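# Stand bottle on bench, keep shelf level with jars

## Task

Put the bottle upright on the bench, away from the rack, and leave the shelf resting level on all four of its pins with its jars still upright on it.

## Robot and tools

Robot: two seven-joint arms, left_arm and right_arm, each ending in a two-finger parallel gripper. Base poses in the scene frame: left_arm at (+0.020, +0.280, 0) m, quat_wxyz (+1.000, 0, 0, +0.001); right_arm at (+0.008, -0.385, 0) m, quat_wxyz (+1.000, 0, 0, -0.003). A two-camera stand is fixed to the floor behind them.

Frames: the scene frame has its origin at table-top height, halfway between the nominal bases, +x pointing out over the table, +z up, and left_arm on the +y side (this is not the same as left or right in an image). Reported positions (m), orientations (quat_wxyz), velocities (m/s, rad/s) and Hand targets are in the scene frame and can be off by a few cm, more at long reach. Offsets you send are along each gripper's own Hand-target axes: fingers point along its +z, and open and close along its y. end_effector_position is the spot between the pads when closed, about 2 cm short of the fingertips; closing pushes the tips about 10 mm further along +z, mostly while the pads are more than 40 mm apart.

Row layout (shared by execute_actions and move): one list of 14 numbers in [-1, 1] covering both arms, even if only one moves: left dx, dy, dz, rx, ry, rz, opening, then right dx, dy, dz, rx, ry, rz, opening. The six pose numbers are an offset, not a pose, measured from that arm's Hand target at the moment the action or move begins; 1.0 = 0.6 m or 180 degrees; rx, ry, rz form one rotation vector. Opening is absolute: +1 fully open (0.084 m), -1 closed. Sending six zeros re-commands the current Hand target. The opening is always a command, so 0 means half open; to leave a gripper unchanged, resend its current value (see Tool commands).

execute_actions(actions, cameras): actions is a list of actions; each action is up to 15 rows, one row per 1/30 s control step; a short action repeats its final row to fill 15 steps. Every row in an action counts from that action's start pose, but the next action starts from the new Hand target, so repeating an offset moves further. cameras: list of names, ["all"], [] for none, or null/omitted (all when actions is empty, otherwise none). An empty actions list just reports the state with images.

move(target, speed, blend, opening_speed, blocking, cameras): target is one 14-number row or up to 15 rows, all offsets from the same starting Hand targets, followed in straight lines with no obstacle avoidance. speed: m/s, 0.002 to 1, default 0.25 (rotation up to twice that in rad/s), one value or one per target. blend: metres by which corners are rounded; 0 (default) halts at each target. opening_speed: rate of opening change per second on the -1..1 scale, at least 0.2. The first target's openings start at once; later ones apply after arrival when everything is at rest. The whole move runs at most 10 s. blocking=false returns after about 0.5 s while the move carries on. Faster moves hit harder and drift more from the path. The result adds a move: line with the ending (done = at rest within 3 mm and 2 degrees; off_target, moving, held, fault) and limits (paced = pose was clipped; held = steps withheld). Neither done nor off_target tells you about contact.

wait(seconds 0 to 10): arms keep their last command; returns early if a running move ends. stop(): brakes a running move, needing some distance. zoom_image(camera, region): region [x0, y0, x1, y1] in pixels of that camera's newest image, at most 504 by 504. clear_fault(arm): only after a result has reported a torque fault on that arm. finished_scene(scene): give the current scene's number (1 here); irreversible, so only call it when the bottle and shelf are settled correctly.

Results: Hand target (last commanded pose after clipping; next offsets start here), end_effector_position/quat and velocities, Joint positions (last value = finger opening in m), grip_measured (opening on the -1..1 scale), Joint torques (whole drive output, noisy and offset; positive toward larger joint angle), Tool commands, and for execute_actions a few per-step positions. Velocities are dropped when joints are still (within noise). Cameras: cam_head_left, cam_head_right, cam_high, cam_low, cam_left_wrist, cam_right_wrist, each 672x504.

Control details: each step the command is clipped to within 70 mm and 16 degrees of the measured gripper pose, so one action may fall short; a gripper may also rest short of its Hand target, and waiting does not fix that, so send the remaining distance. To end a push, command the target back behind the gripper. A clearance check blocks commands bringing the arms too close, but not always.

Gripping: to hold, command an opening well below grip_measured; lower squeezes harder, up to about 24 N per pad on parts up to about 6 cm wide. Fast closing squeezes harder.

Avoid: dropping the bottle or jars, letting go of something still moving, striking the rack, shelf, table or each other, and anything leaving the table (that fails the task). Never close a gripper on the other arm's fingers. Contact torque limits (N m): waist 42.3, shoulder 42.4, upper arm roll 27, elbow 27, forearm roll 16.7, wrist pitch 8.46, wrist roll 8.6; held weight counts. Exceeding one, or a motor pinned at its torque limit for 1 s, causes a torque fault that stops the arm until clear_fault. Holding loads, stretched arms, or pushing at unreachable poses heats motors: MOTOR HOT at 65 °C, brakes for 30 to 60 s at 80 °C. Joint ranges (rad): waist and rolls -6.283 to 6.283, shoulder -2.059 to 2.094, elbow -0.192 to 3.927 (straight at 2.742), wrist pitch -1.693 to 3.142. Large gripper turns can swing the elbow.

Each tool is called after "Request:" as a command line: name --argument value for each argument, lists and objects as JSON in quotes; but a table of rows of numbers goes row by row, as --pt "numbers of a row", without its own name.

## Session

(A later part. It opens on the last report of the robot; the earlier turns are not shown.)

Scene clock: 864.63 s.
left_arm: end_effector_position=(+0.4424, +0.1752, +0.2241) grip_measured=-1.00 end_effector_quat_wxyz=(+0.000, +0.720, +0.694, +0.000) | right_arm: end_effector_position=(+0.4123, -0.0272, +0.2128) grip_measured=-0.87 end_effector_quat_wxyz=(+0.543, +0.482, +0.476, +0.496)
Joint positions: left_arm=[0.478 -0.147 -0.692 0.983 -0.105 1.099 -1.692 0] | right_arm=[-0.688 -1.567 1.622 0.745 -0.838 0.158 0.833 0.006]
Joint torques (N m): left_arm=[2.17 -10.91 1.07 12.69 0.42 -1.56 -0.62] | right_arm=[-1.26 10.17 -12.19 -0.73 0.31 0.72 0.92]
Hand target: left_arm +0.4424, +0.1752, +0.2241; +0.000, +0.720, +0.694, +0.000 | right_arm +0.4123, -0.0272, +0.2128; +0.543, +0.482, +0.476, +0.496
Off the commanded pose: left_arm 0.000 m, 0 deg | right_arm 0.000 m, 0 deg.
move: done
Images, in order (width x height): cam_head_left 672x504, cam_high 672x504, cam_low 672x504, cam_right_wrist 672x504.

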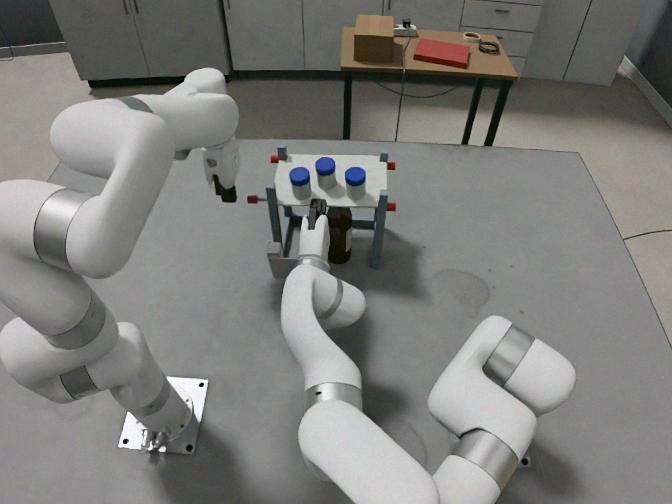

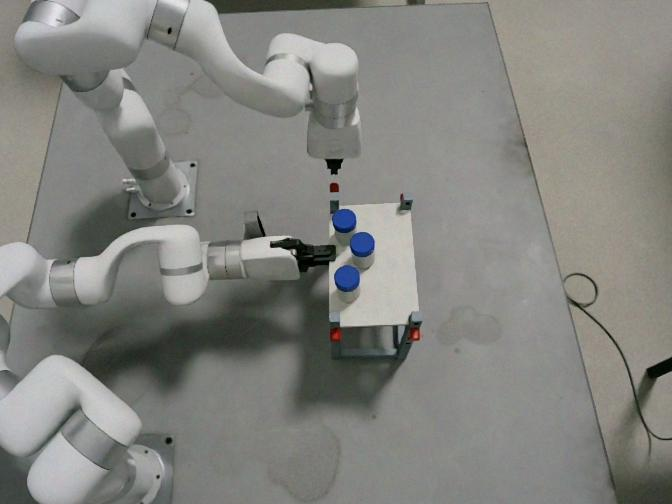

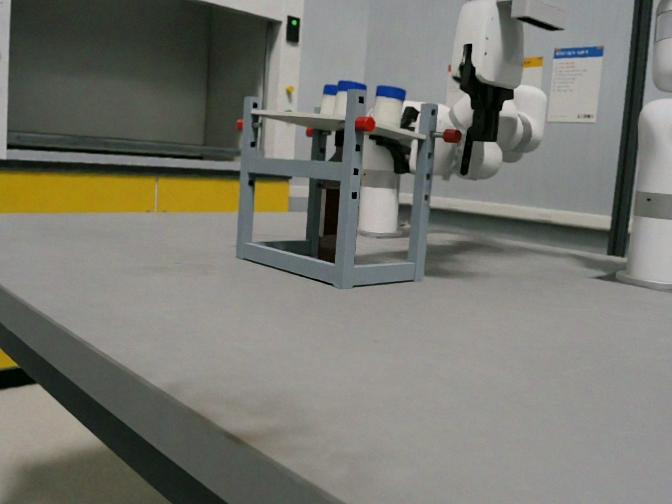

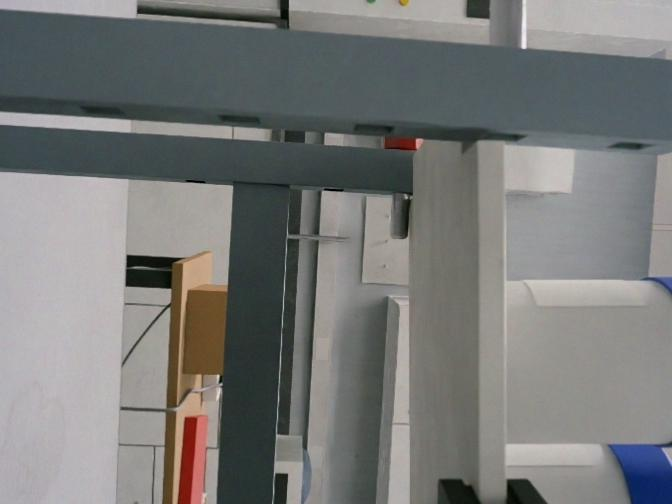

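Request:
move --target '[0,0,0,0,0,0,-1,0,0.0233,0.0020,0.0378,0,0.0178,-1]' --speed 0.04 --cameras '["cam_right_wrist","cam_high","cam_head_left","cam_low"]'

Request:
zoom_image --camera "cam_low" --region '[225, 80, 485, 180]'

Request:
zoom_image --camera "cam_head_left" --region '[230, 130, 410, 280]'

Request:
zoom_image --camera "cam_right_wrist" --region '[370, 0, 570, 200]'

Scene clock: 887.17 s.
left_arm: end_effector_position=(+0.4424, +0.1752, +0.2241) grip_measured=-1.00 end_effector_quat_wxyz=(+0.000, +0.720, +0.694, +0.000) | right_arm: end_effector_position=(+0.4123, -0.0267, +0.2268) grip_measured=-0.87 end_effector_quat_wxyz=(+0.500, +0.526, +0.491, +0.482)
Joint positions: left_arm=[0.478 -0.147 -0.692 0.983 -0.105 1.099 -1.692 0] | right_arm=[-0.696 -1.405 1.556 0.731 -0.85 0.117 0.752 0.006]
Joint torques (N m): left_arm=[2.06 -10.77 1.02 12.77 0.39 -1.24 -0.65] | right_arm=[-0.82 10.02 -16.76 2.59 0.18 0.7 -0.33]
Hand target: left_arm +0.4424, +0.1752, +0.2241; +0.000, +0.720, +0.694, +0.000 | right_arm +0.4123, -0.0267, +0.2268; +0.500, +0.526, +0.491, +0.482
Off the commanded pose: left_arm 0.000 m, 0 deg | right_arm 0.000 m, 0 deg.
move: done
Images, in order (width x height): cam_head_left 672x504, cam_high 672x504, cam_low 672x504, cam_right_wrist 672x504.

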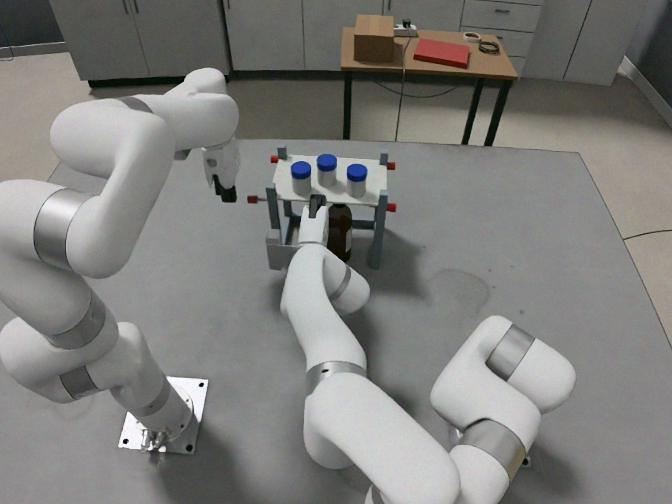

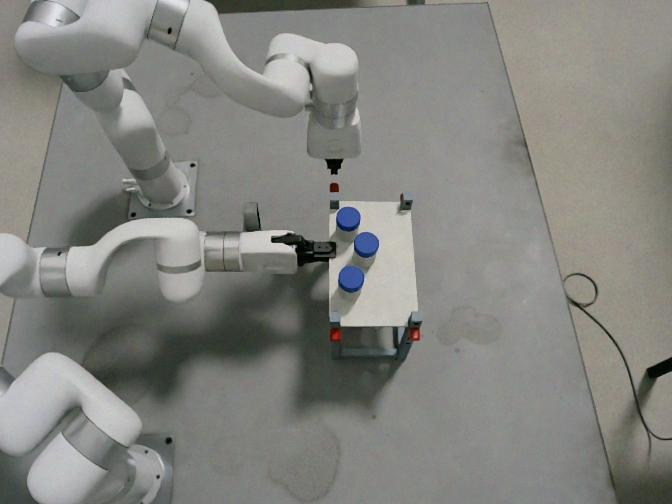

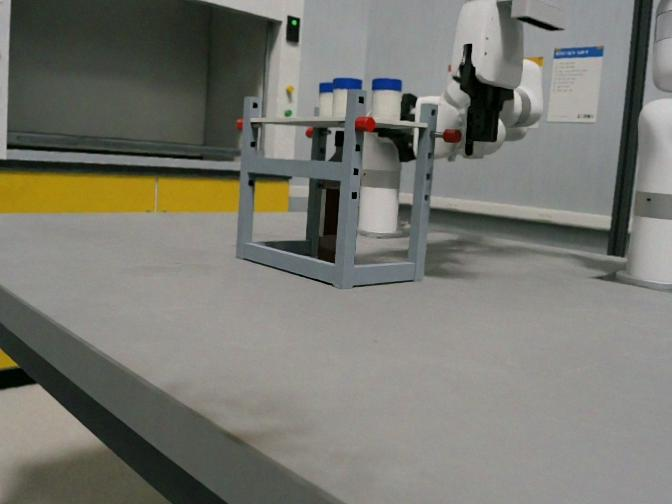

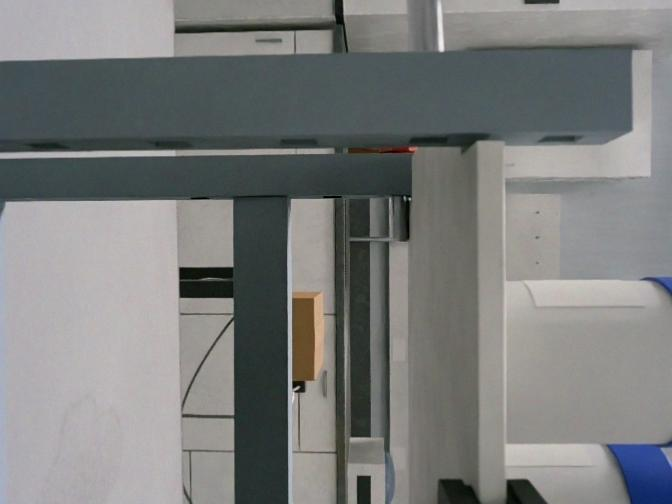

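Scaled by 1.938 from the camera's 672x504 image, which has a finer 960x720 frame.

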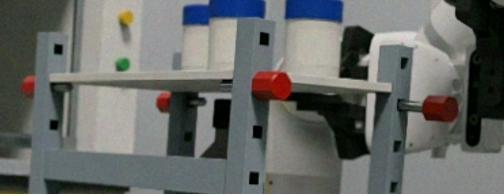

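Scaled by 2.800 from the camera's 672x504 image, which has a finer 960x720 frame.

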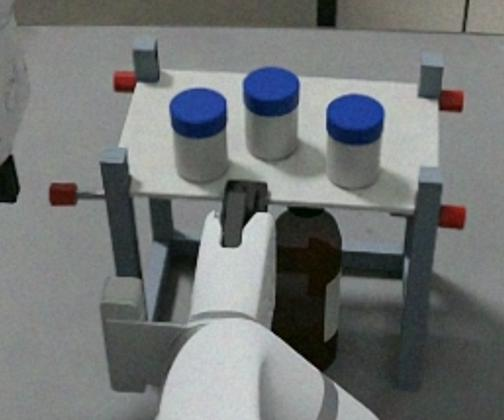

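Scaled by 2.520 from the camera's 672x504 image, which has a finer 960x720 frame.

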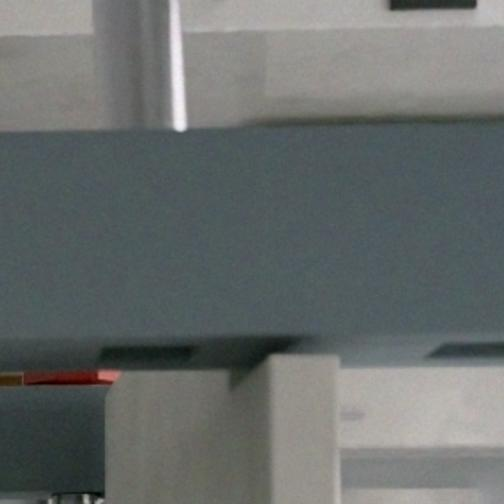

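Request:
move --target '[-0.0667,0,0,0,0,0,-1,0,0,0,0,0,0,-1]' --speed 0.05 --cameras '["cam_right_wrist","cam_high","cam_head_left","cam_low"]'

Request:
zoom_image --camera "cam_low" --region '[225, 80, 485, 180]'

Request:
zoom_image --camera "cam_head_left" --region '[230, 130, 410, 280]'

Scene clock: 901.67 s.
left_arm: end_effector_position=(+0.4408, +0.1352, +0.2241) grip_measured=-1.00 end_effector_quat_wxyz=(+0.000, +0.720, +0.694, +0.000) | right_arm: end_effector_position=(+0.4123, -0.0267, +0.2268) grip_measured=-0.87 end_effector_quat_wxyz=(+0.500, +0.526, +0.491, +0.482)
Joint positions: left_arm=[0.444 -0.11 -0.752 1.017 -0.084 1.099 -1.798 0] | right_arm=[-0.696 -1.405 1.556 0.731 -0.85 0.117 0.752 0.006]
Joint torques (N m): left_arm=[-2.17 -10.38 0.44 12.99 0.86 -0.62 -0.55] | right_arm=[1.38 10.1 -16.22 3.77 0.26 2.63 -0.51]
Hand target: left_arm +0.4408, +0.1352, +0.2241; +0.000, +0.720, +0.694, +0.000 | right_arm +0.4123, -0.0267, +0.2268; +0.500, +0.526, +0.491, +0.482
Off the commanded pose: left_arm 0.000 m, 0 deg | right_arm 0.000 m, 0 deg.
move: done
Images, in order (width x height): cam_head_left 672x504, cam_high 672x504, cam_low 672x504, cam_right_wrist 672x504.

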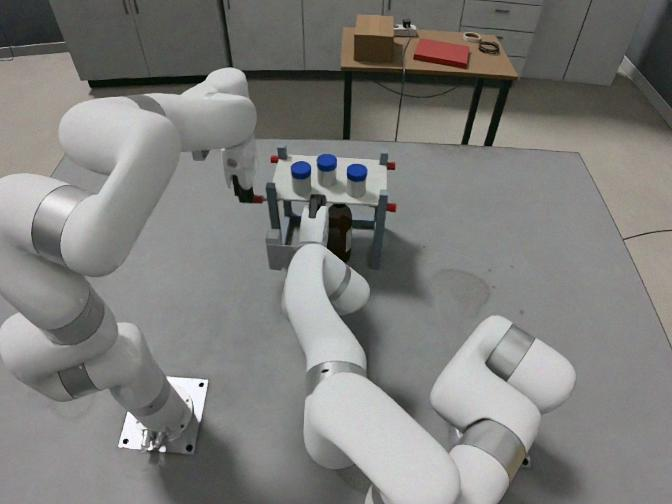

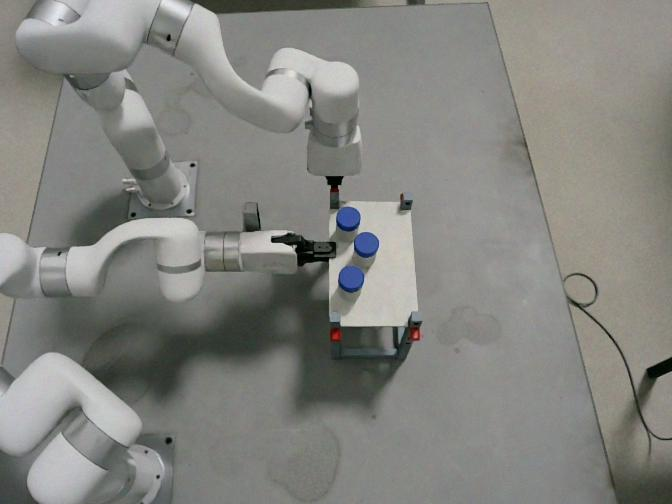

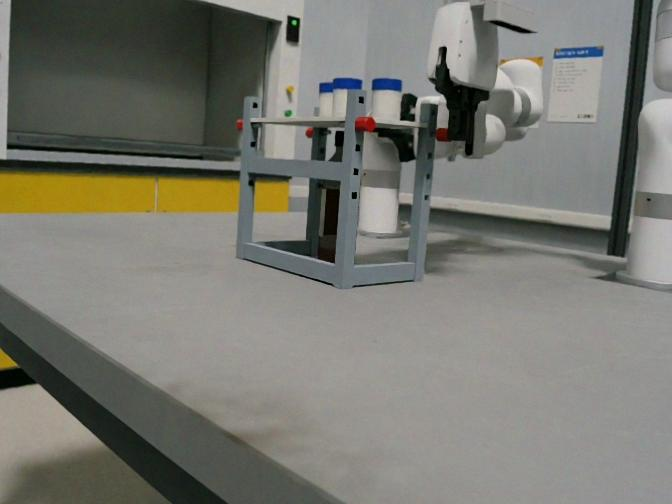

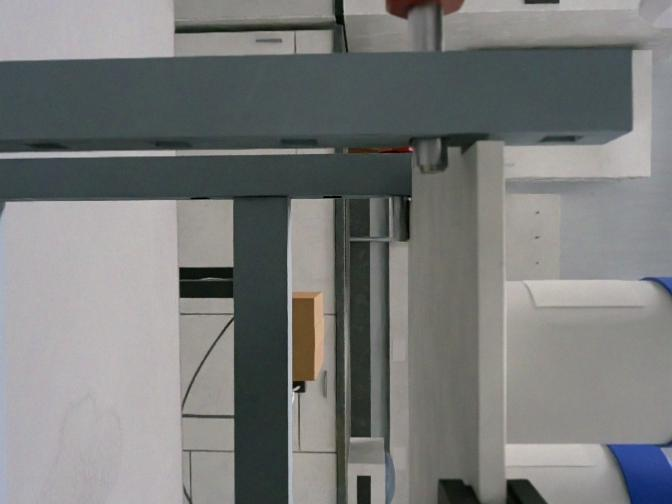

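Scaled by 1.938 from the camera's 672x504 image, which has a finer 960x720 frame.

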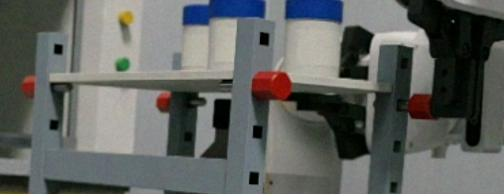

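Scaled by 2.800 from the camera's 672x504 image, which has a finer 960x720 frame.

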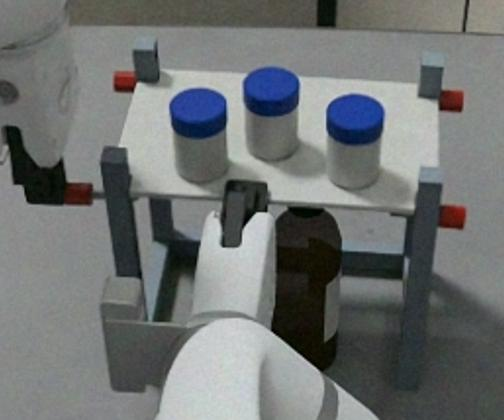

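Request:
move --target '[-0.0200,0,0,0,0,0,-1,0,0,0,0,0,0,-1]' --speed 0.05 --cameras '["cam_right_wrist","cam_high","cam_head_left","cam_low"]'

Request:
zoom_image --camera "cam_low" --region '[225, 80, 485, 180]'

Request:
zoom_image --camera "cam_head_left" --region '[230, 130, 410, 280]'

Scene clock: 912.07 s.
left_arm: end_effector_position=(+0.4404, +0.1232, +0.2241) grip_measured=-1.00 end_effector_quat_wxyz=(+0.000, +0.720, +0.694, +0.000) | right_arm: end_effector_position=(+0.4123, -0.0267, +0.2268) grip_measured=-0.87 end_effector_quat_wxyz=(+0.500, +0.526, +0.491, +0.482)
Joint positions: left_arm=[0.434 -0.095 -0.77 1.03 -0.074 1.1 -1.831 0] | right_arm=[-0.696 -1.405 1.556 0.731 -0.85 0.117 0.752 0.006]
Joint torques (N m): left_arm=[-1.9 -11.03 0.41 13.16 0.92 -0.58 -0.81] | right_arm=[1.46 10.07 -15.86 3.56 0.76 2.55 -0.26]
Hand target: left_arm +0.4404, +0.1232, +0.2241; +0.000, +0.720, +0.694, +0.000 | right_arm +0.4123, -0.0267, +0.2268; +0.500, +0.526, +0.491, +0.482
Off the commanded pose: left_arm 0.000 m, 0 deg | right_arm 0.000 m, 0 deg.
move: done
Images, in order (width x height): cam_head_left 672x504, cam_high 672x504, cam_low 672x504, cam_right_wrist 672x504.

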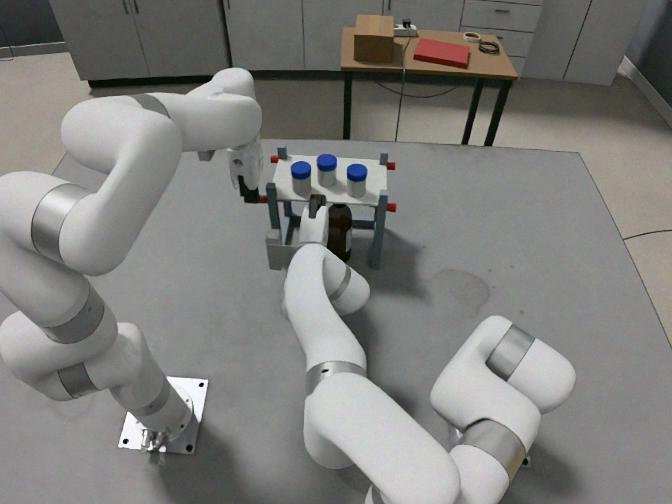

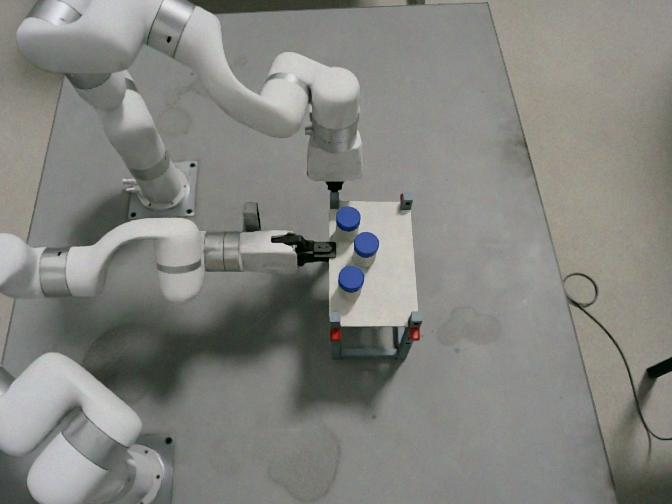

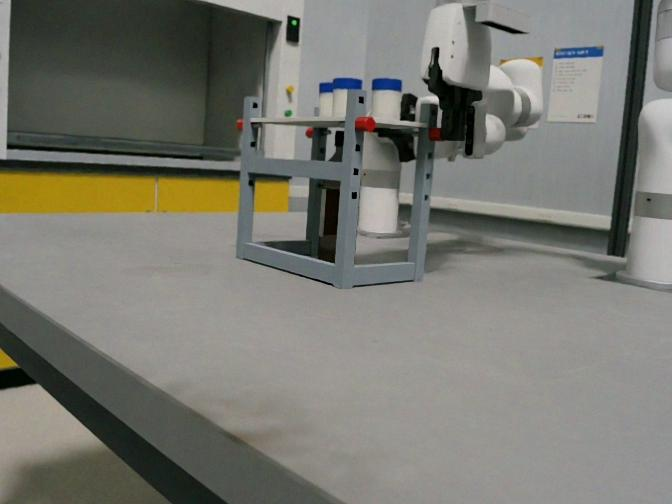

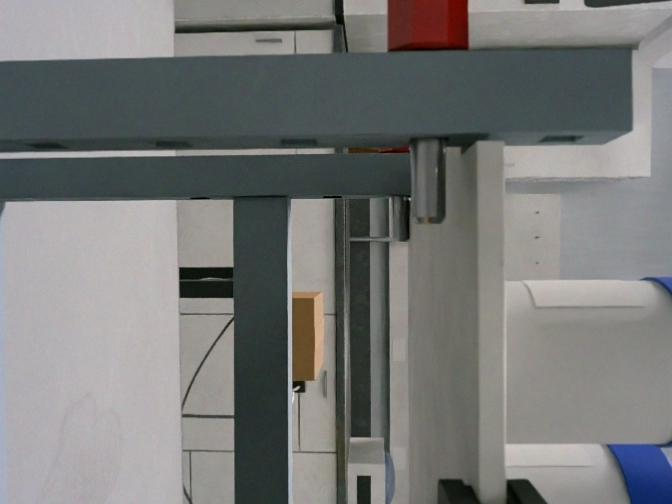

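Scaled by 1.938 from the camera's 672x504 image, which has a finer 960x720 frame.

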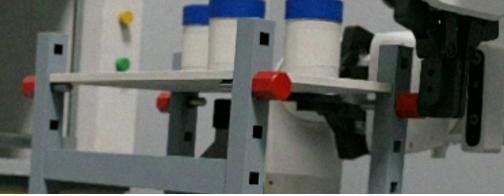

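Scaled by 2.800 from the camera's 672x504 image, which has a finer 960x720 frame.

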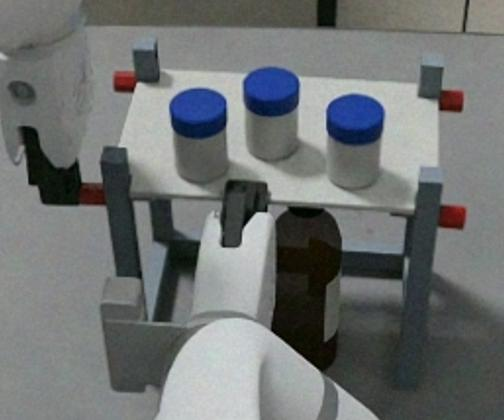

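Request:
move --target '[0.05,0,0,0,0,0,-1,0,-0.0108,0,-0.0111,0,-0.0028,-1]' --speed 0.05 --cameras '["cam_right_wrist","cam_head_left","cam_low"]'

Request:
zoom_image --camera "cam_right_wrist" --region '[370, 100, 570, 300]'

Request:
zoom_image --camera "cam_head_left" --region '[230, 130, 410, 280]'

Scene clock: 925.83 s.
left_arm: end_effector_position=(+0.4415, +0.1531, +0.2241) grip_measured=-1.00 end_effector_quat_wxyz=(+0.000, +0.720, +0.694, +0.000) | right_arm: end_effector_position=(+0.4121, -0.0266, +0.2204) grip_measured=-0.87 end_effector_quat_wxyz=(+0.511, +0.515, +0.484, +0.489)
Joint positions: left_arm=[0.46 -0.129 -0.725 1 -0.096 1.099 -1.749 0] | right_arm=[-0.695 -1.459 1.58 0.734 -0.842 0.127 0.786 0.006]
Joint torques (N m): left_arm=[2.44 -15.49 2.53 11.47 -0.46 -2.49 0.39] | right_arm=[0.9 9.32 -9.5 1.33 0.77 -0.57 0.43]
Hand target: left_arm +0.4415, +0.1532, +0.2241; +0.000, +0.720, +0.694, +0.000 | right_arm +0.4121, -0.0266, +0.2203; +0.511, +0.515, +0.485, +0.489
Off the commanded pose: left_arm 0.000 m, 0 deg | right_arm 0.000 m, 0 deg.
move: done
Images, in order (width x height): cam_head_left 672x504, cam_low 672x504, cam_right_wrist 672x504.

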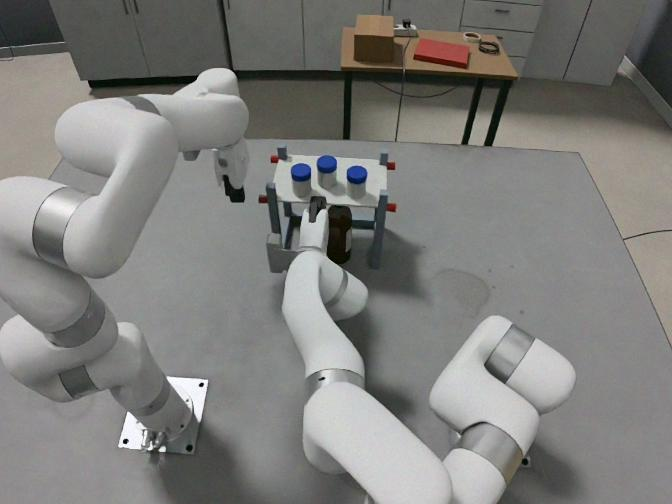

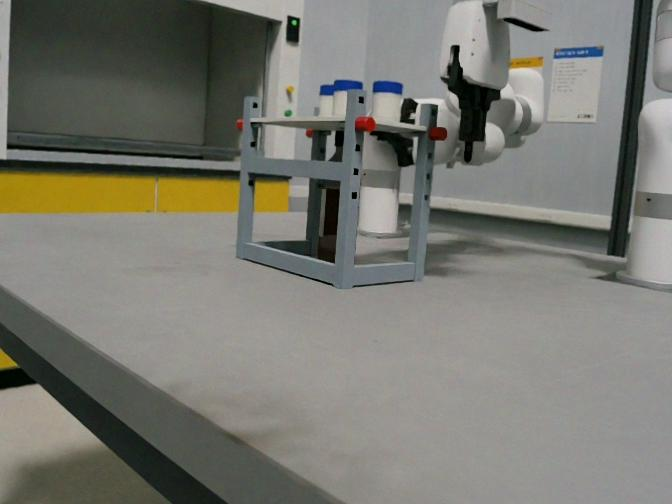

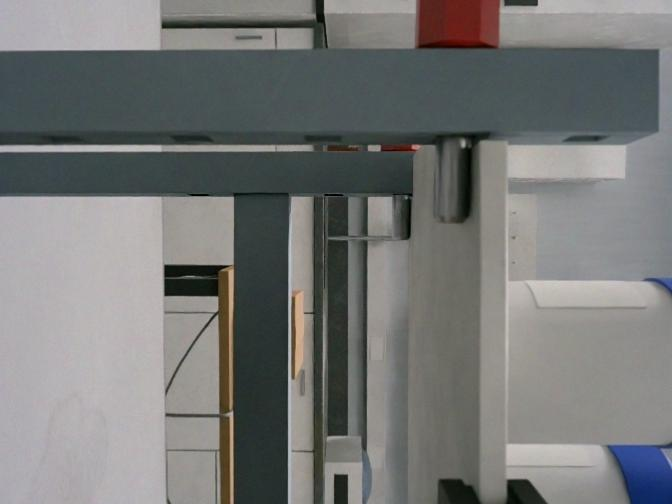

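Scaled by 2.520 from the camera's 672x504 image, which has a finer 960x720 frame.

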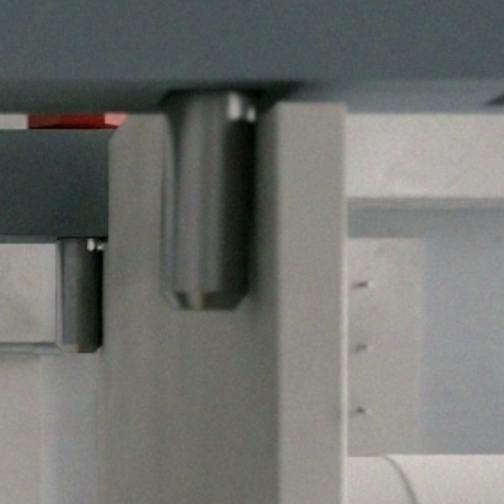

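Scaled by 2.800 from the camera's 672x504 image, which has a finer 960x720 frame.

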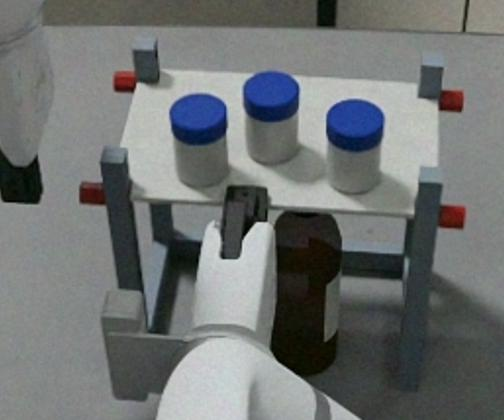

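Request:
move --target '[0.05,0,-0.1,0,0,0,-1,0,0,0,0,0,0,-0.5]' --speed 0.1 --opening_speed 0.4 --cameras '["cam_right_wrist","cam_head_left","cam_low"]'

Request:
zoom_image --camera "cam_right_wrist" --region '[370, 304, 670, 504]'

Request:
zoom_image --camera "cam_head_left" --region '[230, 130, 410, 280]'

Scene clock: 937.57 s.
left_arm: end_effector_position=(+0.4427, +0.1831, +0.2841) grip_measured=-1.00 end_effector_quat_wxyz=(+0.000, +0.720, +0.694, +0.000) | right_arm: end_effector_position=(+0.4121, -0.0266, +0.2203) grip_measured=-0.52 end_effector_quat_wxyz=(+0.511, +0.515, +0.485, +0.489)
Joint positions: left_arm=[0.489 -0.195 -0.658 1.116 -0.124 1.273 -1.654 0] | right_arm=[-0.695 -1.459 1.581 0.734 -0.842 0.126 0.786 0.021]
Joint torques (N m): left_arm=[2.35 -15.06 3.33 13.29 -0.27 -0.61 0.37] | right_arm=[-0.33 9.18 -15.61 2.72 1.59 2.79 0.08]
Hand target: left_arm +0.4427, +0.1832, +0.2841; +0.000, +0.720, +0.694, +0.000 | right_arm +0.4121, -0.0266, +0.2203; +0.511, +0.515, +0.485, +0.489
Off the commanded pose: left_arm 0.000 m, 0 deg | right_arm 0.000 m, 0 deg.
move: done
Images, in order (width x height): cam_head_left 672x504, cam_low 672x504, cam_right_wrist 672x504.

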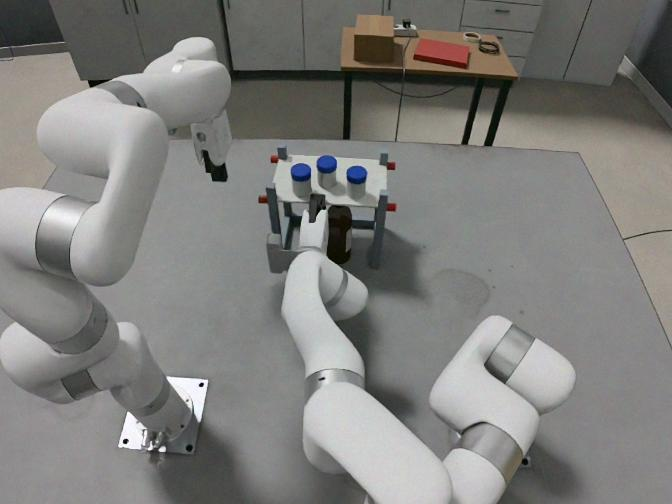

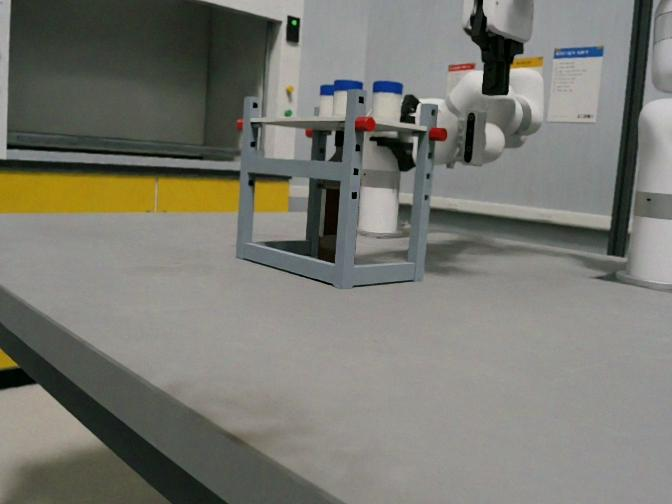

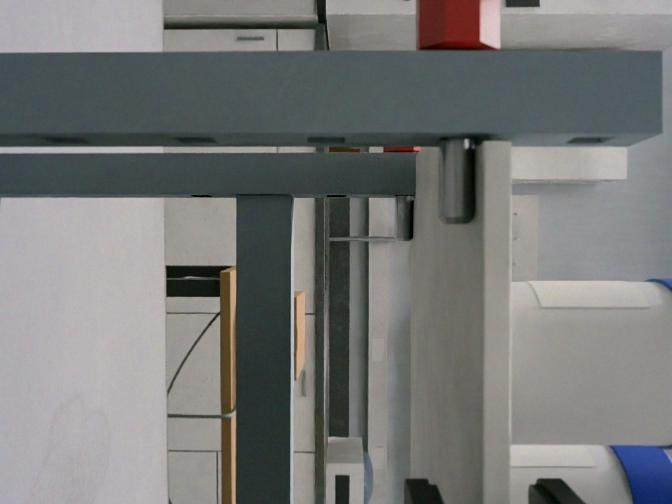

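Scaled by 1.680 from the camera's 672x504 image, which has a finer 960x720 frame.

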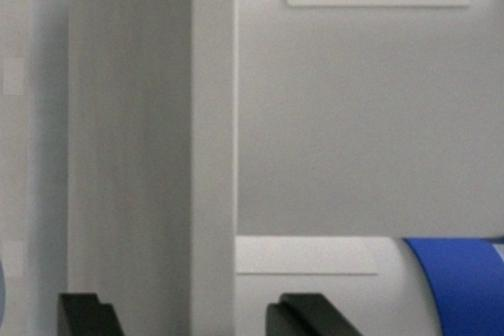

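Scaled by 2.800 from the camera's 672x504 image, which has a finer 960x720 frame.

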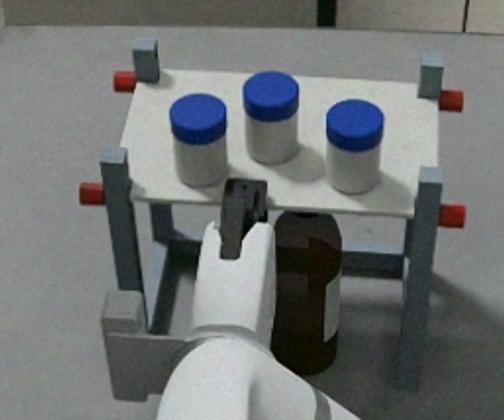

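Request:
move --pt "0 0 0 0 0 0 -1 0 0 -0.1333 0 0 0 -0.5" --pt "0 0 0 0 0 0 -1 -0.0802 -0.1000 -0.1328 0.1332 -0.1277 0.4837 -0.5" --pt "0 0 0 0 0 0 -1 -0.0955 -0.1998 -0.0903 0.1332 -0.1277 0.4837 -0.5" --speed '[0.15,0.3,0.15]' --blend '[0.01,0.02,0]' --cameras '["cam_right_wrist","cam_head_left","cam_low","cam_high"]'

Request:
zoom_image --camera "cam_head_left" --region '[230, 130, 410, 310]'

Scene clock: 970.73 s.
left_arm: end_effector_position=(+0.4427, +0.1832, +0.2841) grip_measured=-1.00 end_effector_quat_wxyz=(+0.000, +0.720, +0.694, +0.000) | right_arm: end_effector_position=(+0.3549, -0.0799, +0.1000) grip_measured=-0.52 end_effector_quat_wxyz=(+0.010, +0.866, -0.017, +0.500)
Joint positions: left_arm=[0.489 -0.195 -0.658 1.116 -0.124 1.273 -1.654 0] | right_arm=[-0.64 -1.086 1.781 0.452 -0.083 -0.079 1.565 0.021]
Joint torques (N m): left_arm=[2.29 -14.91 3.13 13.16 0.14 -0.76 0.34] | right_arm=[-0.74 6.98 -10.7 4.87 2.97 -2.14 0.84]
Hand target: left_arm +0.4427, +0.1832, +0.2841; +0.000, +0.720, +0.694, +0.000 | right_arm +0.3550, -0.0799, +0.1000; +0.010, +0.866, -0.017, +0.500
Off the commanded pose: left_arm 0.000 m, 0 deg | right_arm 0.000 m, 0 deg.
move: done
Images, in order (width x height): cam_head_left 672x504, cam_high 672x504, cam_low 672x504, cam_right_wrist 672x504.

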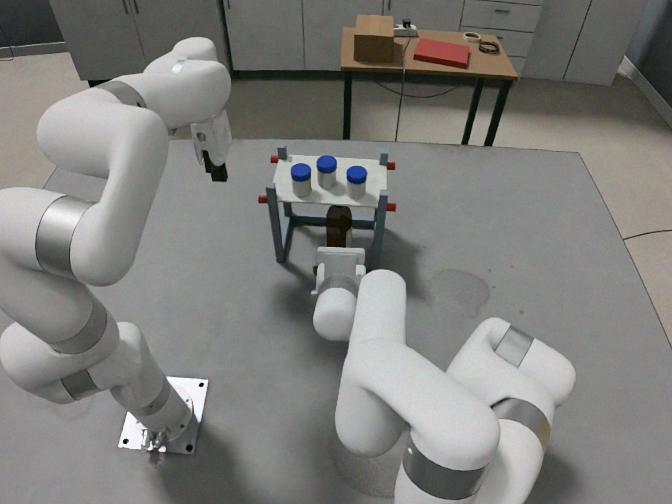

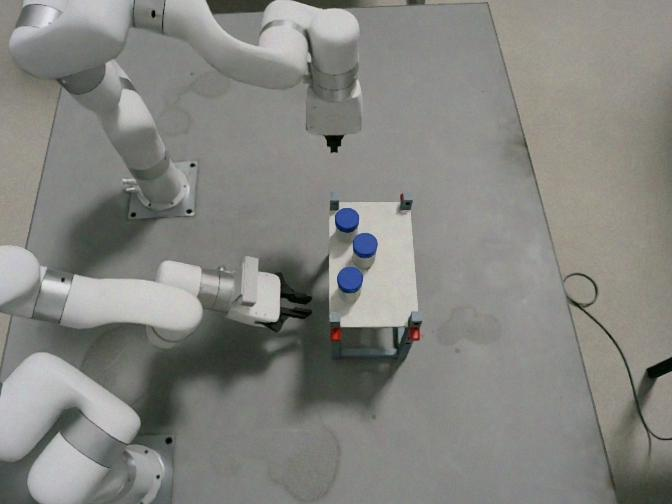

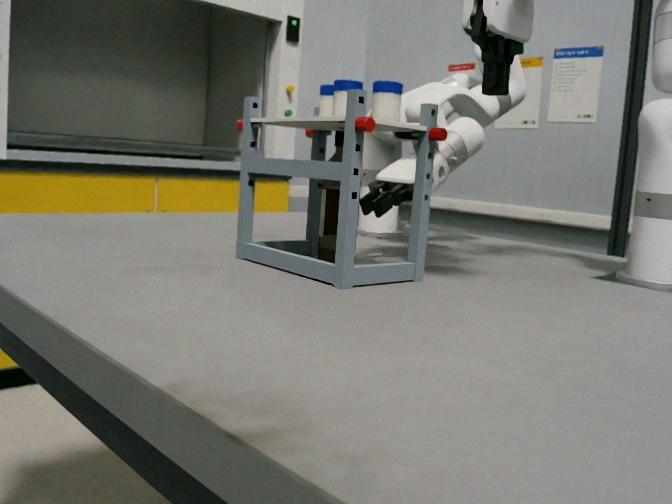

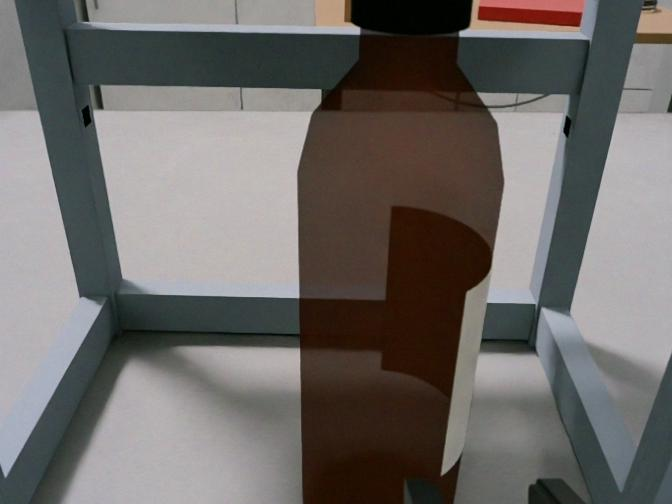

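Scaled by 2.800 from the camera's 672x504 image, which has a finer 960x720 frame.

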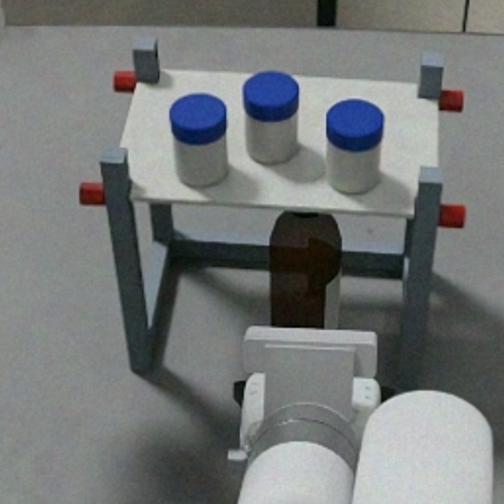

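Request:
move --pt "0 0 0 0 0 0 -1 0 -0.0250 0 0 0 0 1" --pt "0 0 0 0 0 0 -1 0.0450 -0.0250 0.1280 0 0 0 1" --speed '[0.1,0.1]' --opening_speed 2 --cameras '["cam_right_wrist","cam_head_left","cam_low","cam_high"]'

Request:
zoom_image --camera "cam_low" --region '[290, 90, 450, 280]'

Request:
zoom_image --camera "cam_head_left" --region '[250, 170, 410, 290]'

Scene clock: 1013.30 s.
left_arm: end_effector_position=(+0.4427, +0.1832, +0.2841) grip_measured=-1.00 end_effector_quat_wxyz=(+0.000, +0.720, +0.694, +0.000) | right_arm: end_effector_position=(+0.4355, -0.0680, +0.0849) grip_measured=+1.00 end_effector_quat_wxyz=(+0.010, +0.866, -0.017, +0.500)
Joint positions: left_arm=[0.489 -0.195 -0.658 1.116 -0.124 1.273 -1.654 0] | right_arm=[-1 -1.139 1.874 0.65 -0.122 -0.205 1.53 0.084]
Joint torques (N m): left_arm=[2.33 -14.79 3.07 13.17 0.18 -0.83 0.32] | right_arm=[-1.37 9.15 -12.05 4.84 0.58 -2.33 -0.69]
Hand target: left_arm +0.4427, +0.1832, +0.2841; +0.000, +0.720, +0.694, +0.000 | right_arm +0.4355, -0.0680, +0.0849; +0.010, +0.866, -0.017, +0.500
Off the commanded pose: left_arm 0.000 m, 0 deg | right_arm 0.000 m, 0 deg.
move: done
Images, in order (width x height): cam_head_left 672x504, cam_high 672x504, cam_low 672x504, cam_right_wrist 672x504.

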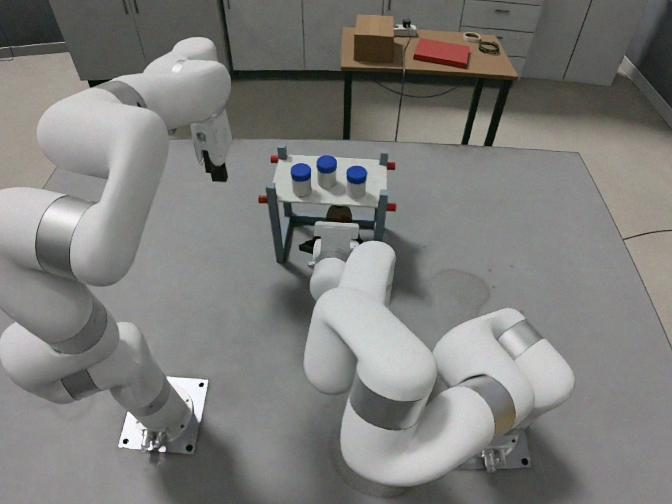

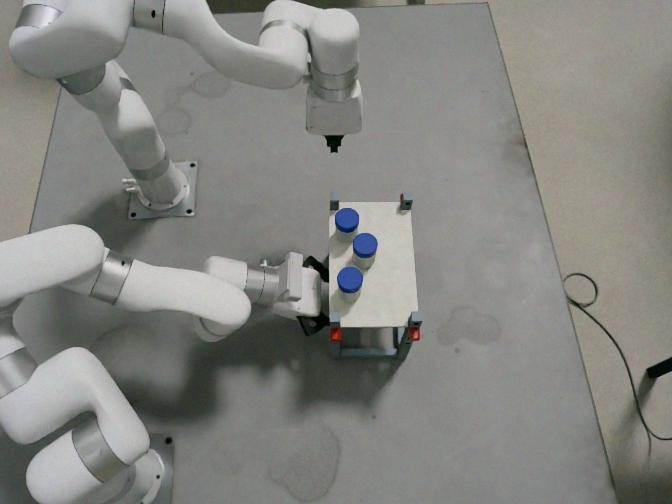

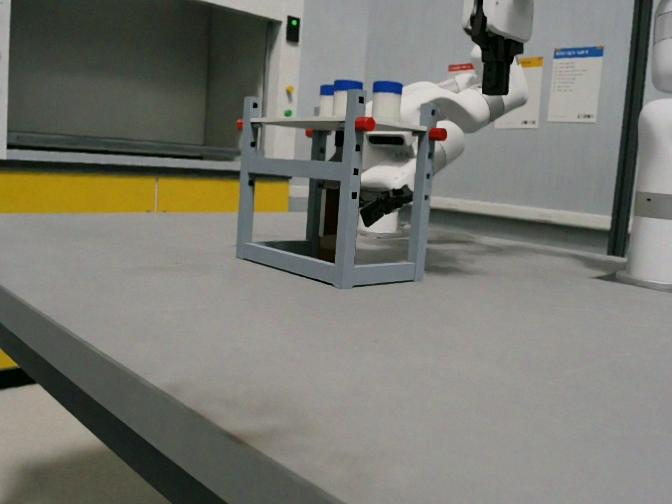

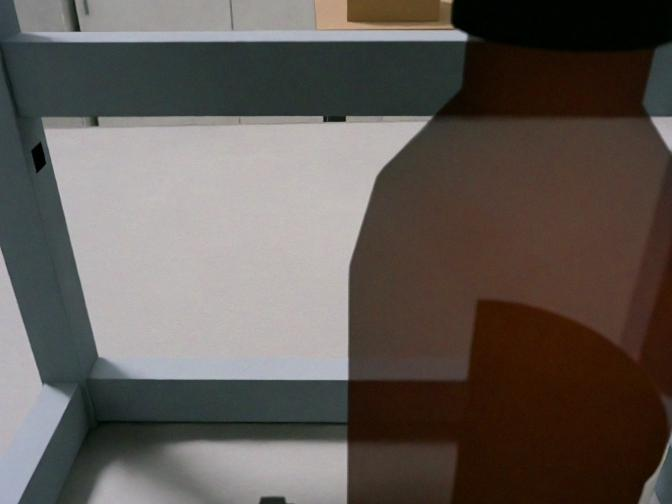

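Scaled by 2.653 from the camera's 672x504 image, which has a finer 960x720 frame.

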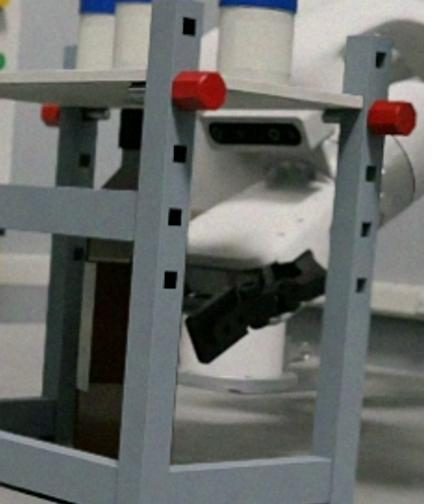

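Scaled by 3.150 from the camera's 672x504 image, which has a finer 960x720 frame.

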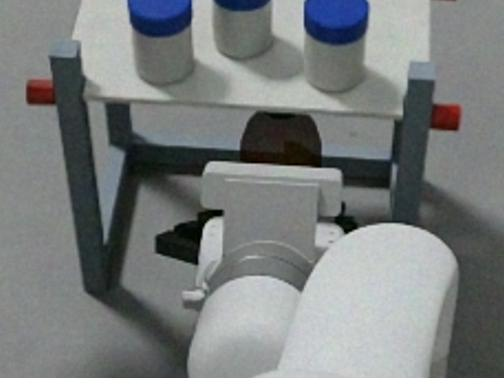

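Request:
move --pt "0 0 0 0 0 0 -1 0.0108 0 0.0322 0 0 0 1" --pt "0 0 0 0 0 0 -1 0.0108 0 0.0322 0 0 0 -0.7" --speed '[0.05,0.05]' --opening_speed 0.8 --cameras '["cam_right_wrist","cam_head_left","cam_low"]'

Request:
zoom_image --camera "cam_low" --region '[290, 90, 450, 280]'

Scene clock: 1047.40 s.
left_arm: end_effector_position=(+0.4427, +0.1832, +0.2841) grip_measured=-1.00 end_effector_quat_wxyz=(+0.000, +0.720, +0.694, +0.000) | right_arm: end_effector_position=(+0.4554, -0.0688, +0.0809) grip_measured=+0.39 end_effector_quat_wxyz=(+0.010, +0.866, -0.017, +0.500)
Joint positions: left_arm=[0.489 -0.195 -0.658 1.116 -0.124 1.273 -1.654 0] | right_arm=[-1.08 -1.153 1.893 0.697 -0.131 -0.233 1.522 0.06]
Joint torques (N m): left_arm=[2.04 -14.86 2.86 13.1 0.34 -0.95 0.32] | right_arm=[-0.69 10.12 -12.56 2.23 0.58 -0.35 -0.67]
Hand target: left_arm +0.4427, +0.1832, +0.2841; +0.000, +0.720, +0.694, +0.000 | right_arm +0.4554, -0.0688, +0.0809; +0.010, +0.866, -0.017, +0.500
Off the commanded pose: left_arm 0.000 m, 0 deg | right_arm 0.000 m, 0 deg.
move: done
Images, in order (width x height): cam_head_left 672x504, cam_low 672x504, cam_right_wrist 672x504.

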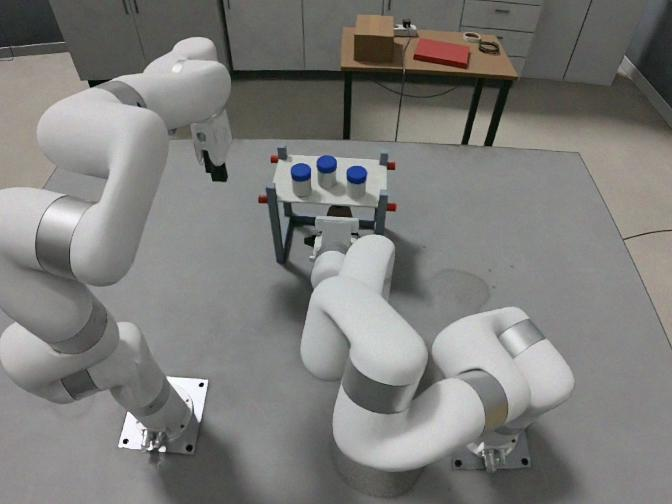

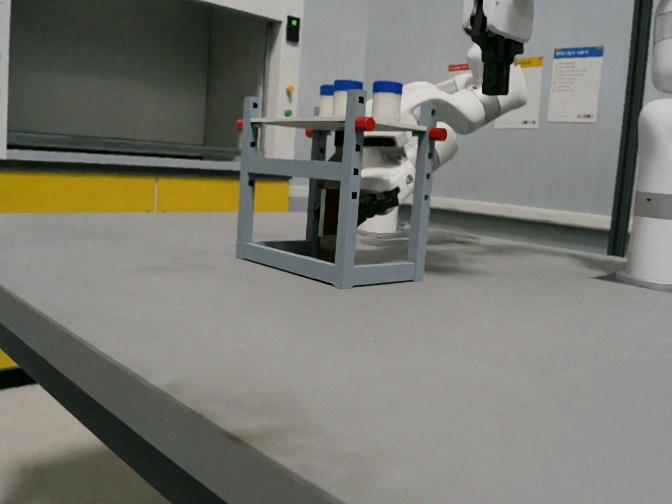

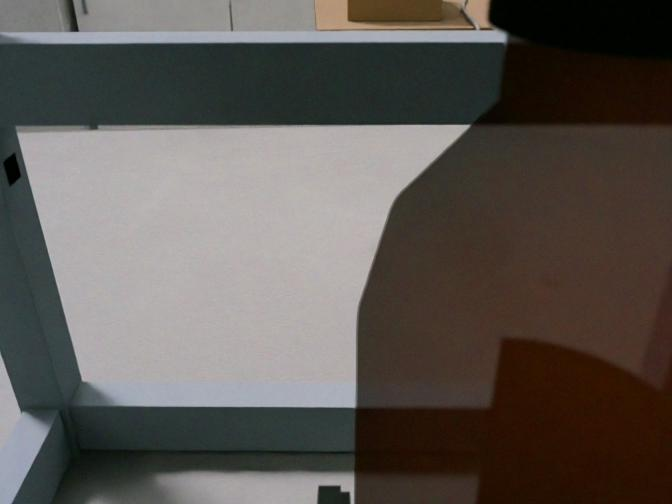

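Scaled by 2.653 from the camera's 672x504 image, which has a finer 960x720 frame.

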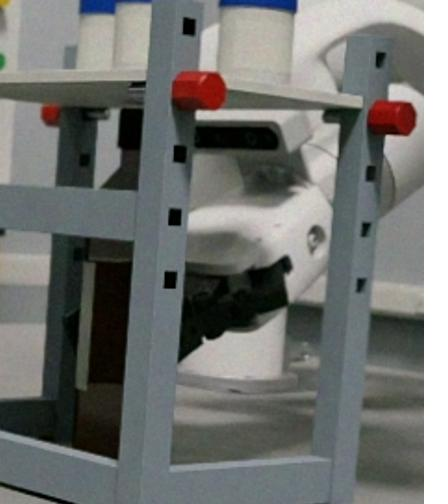

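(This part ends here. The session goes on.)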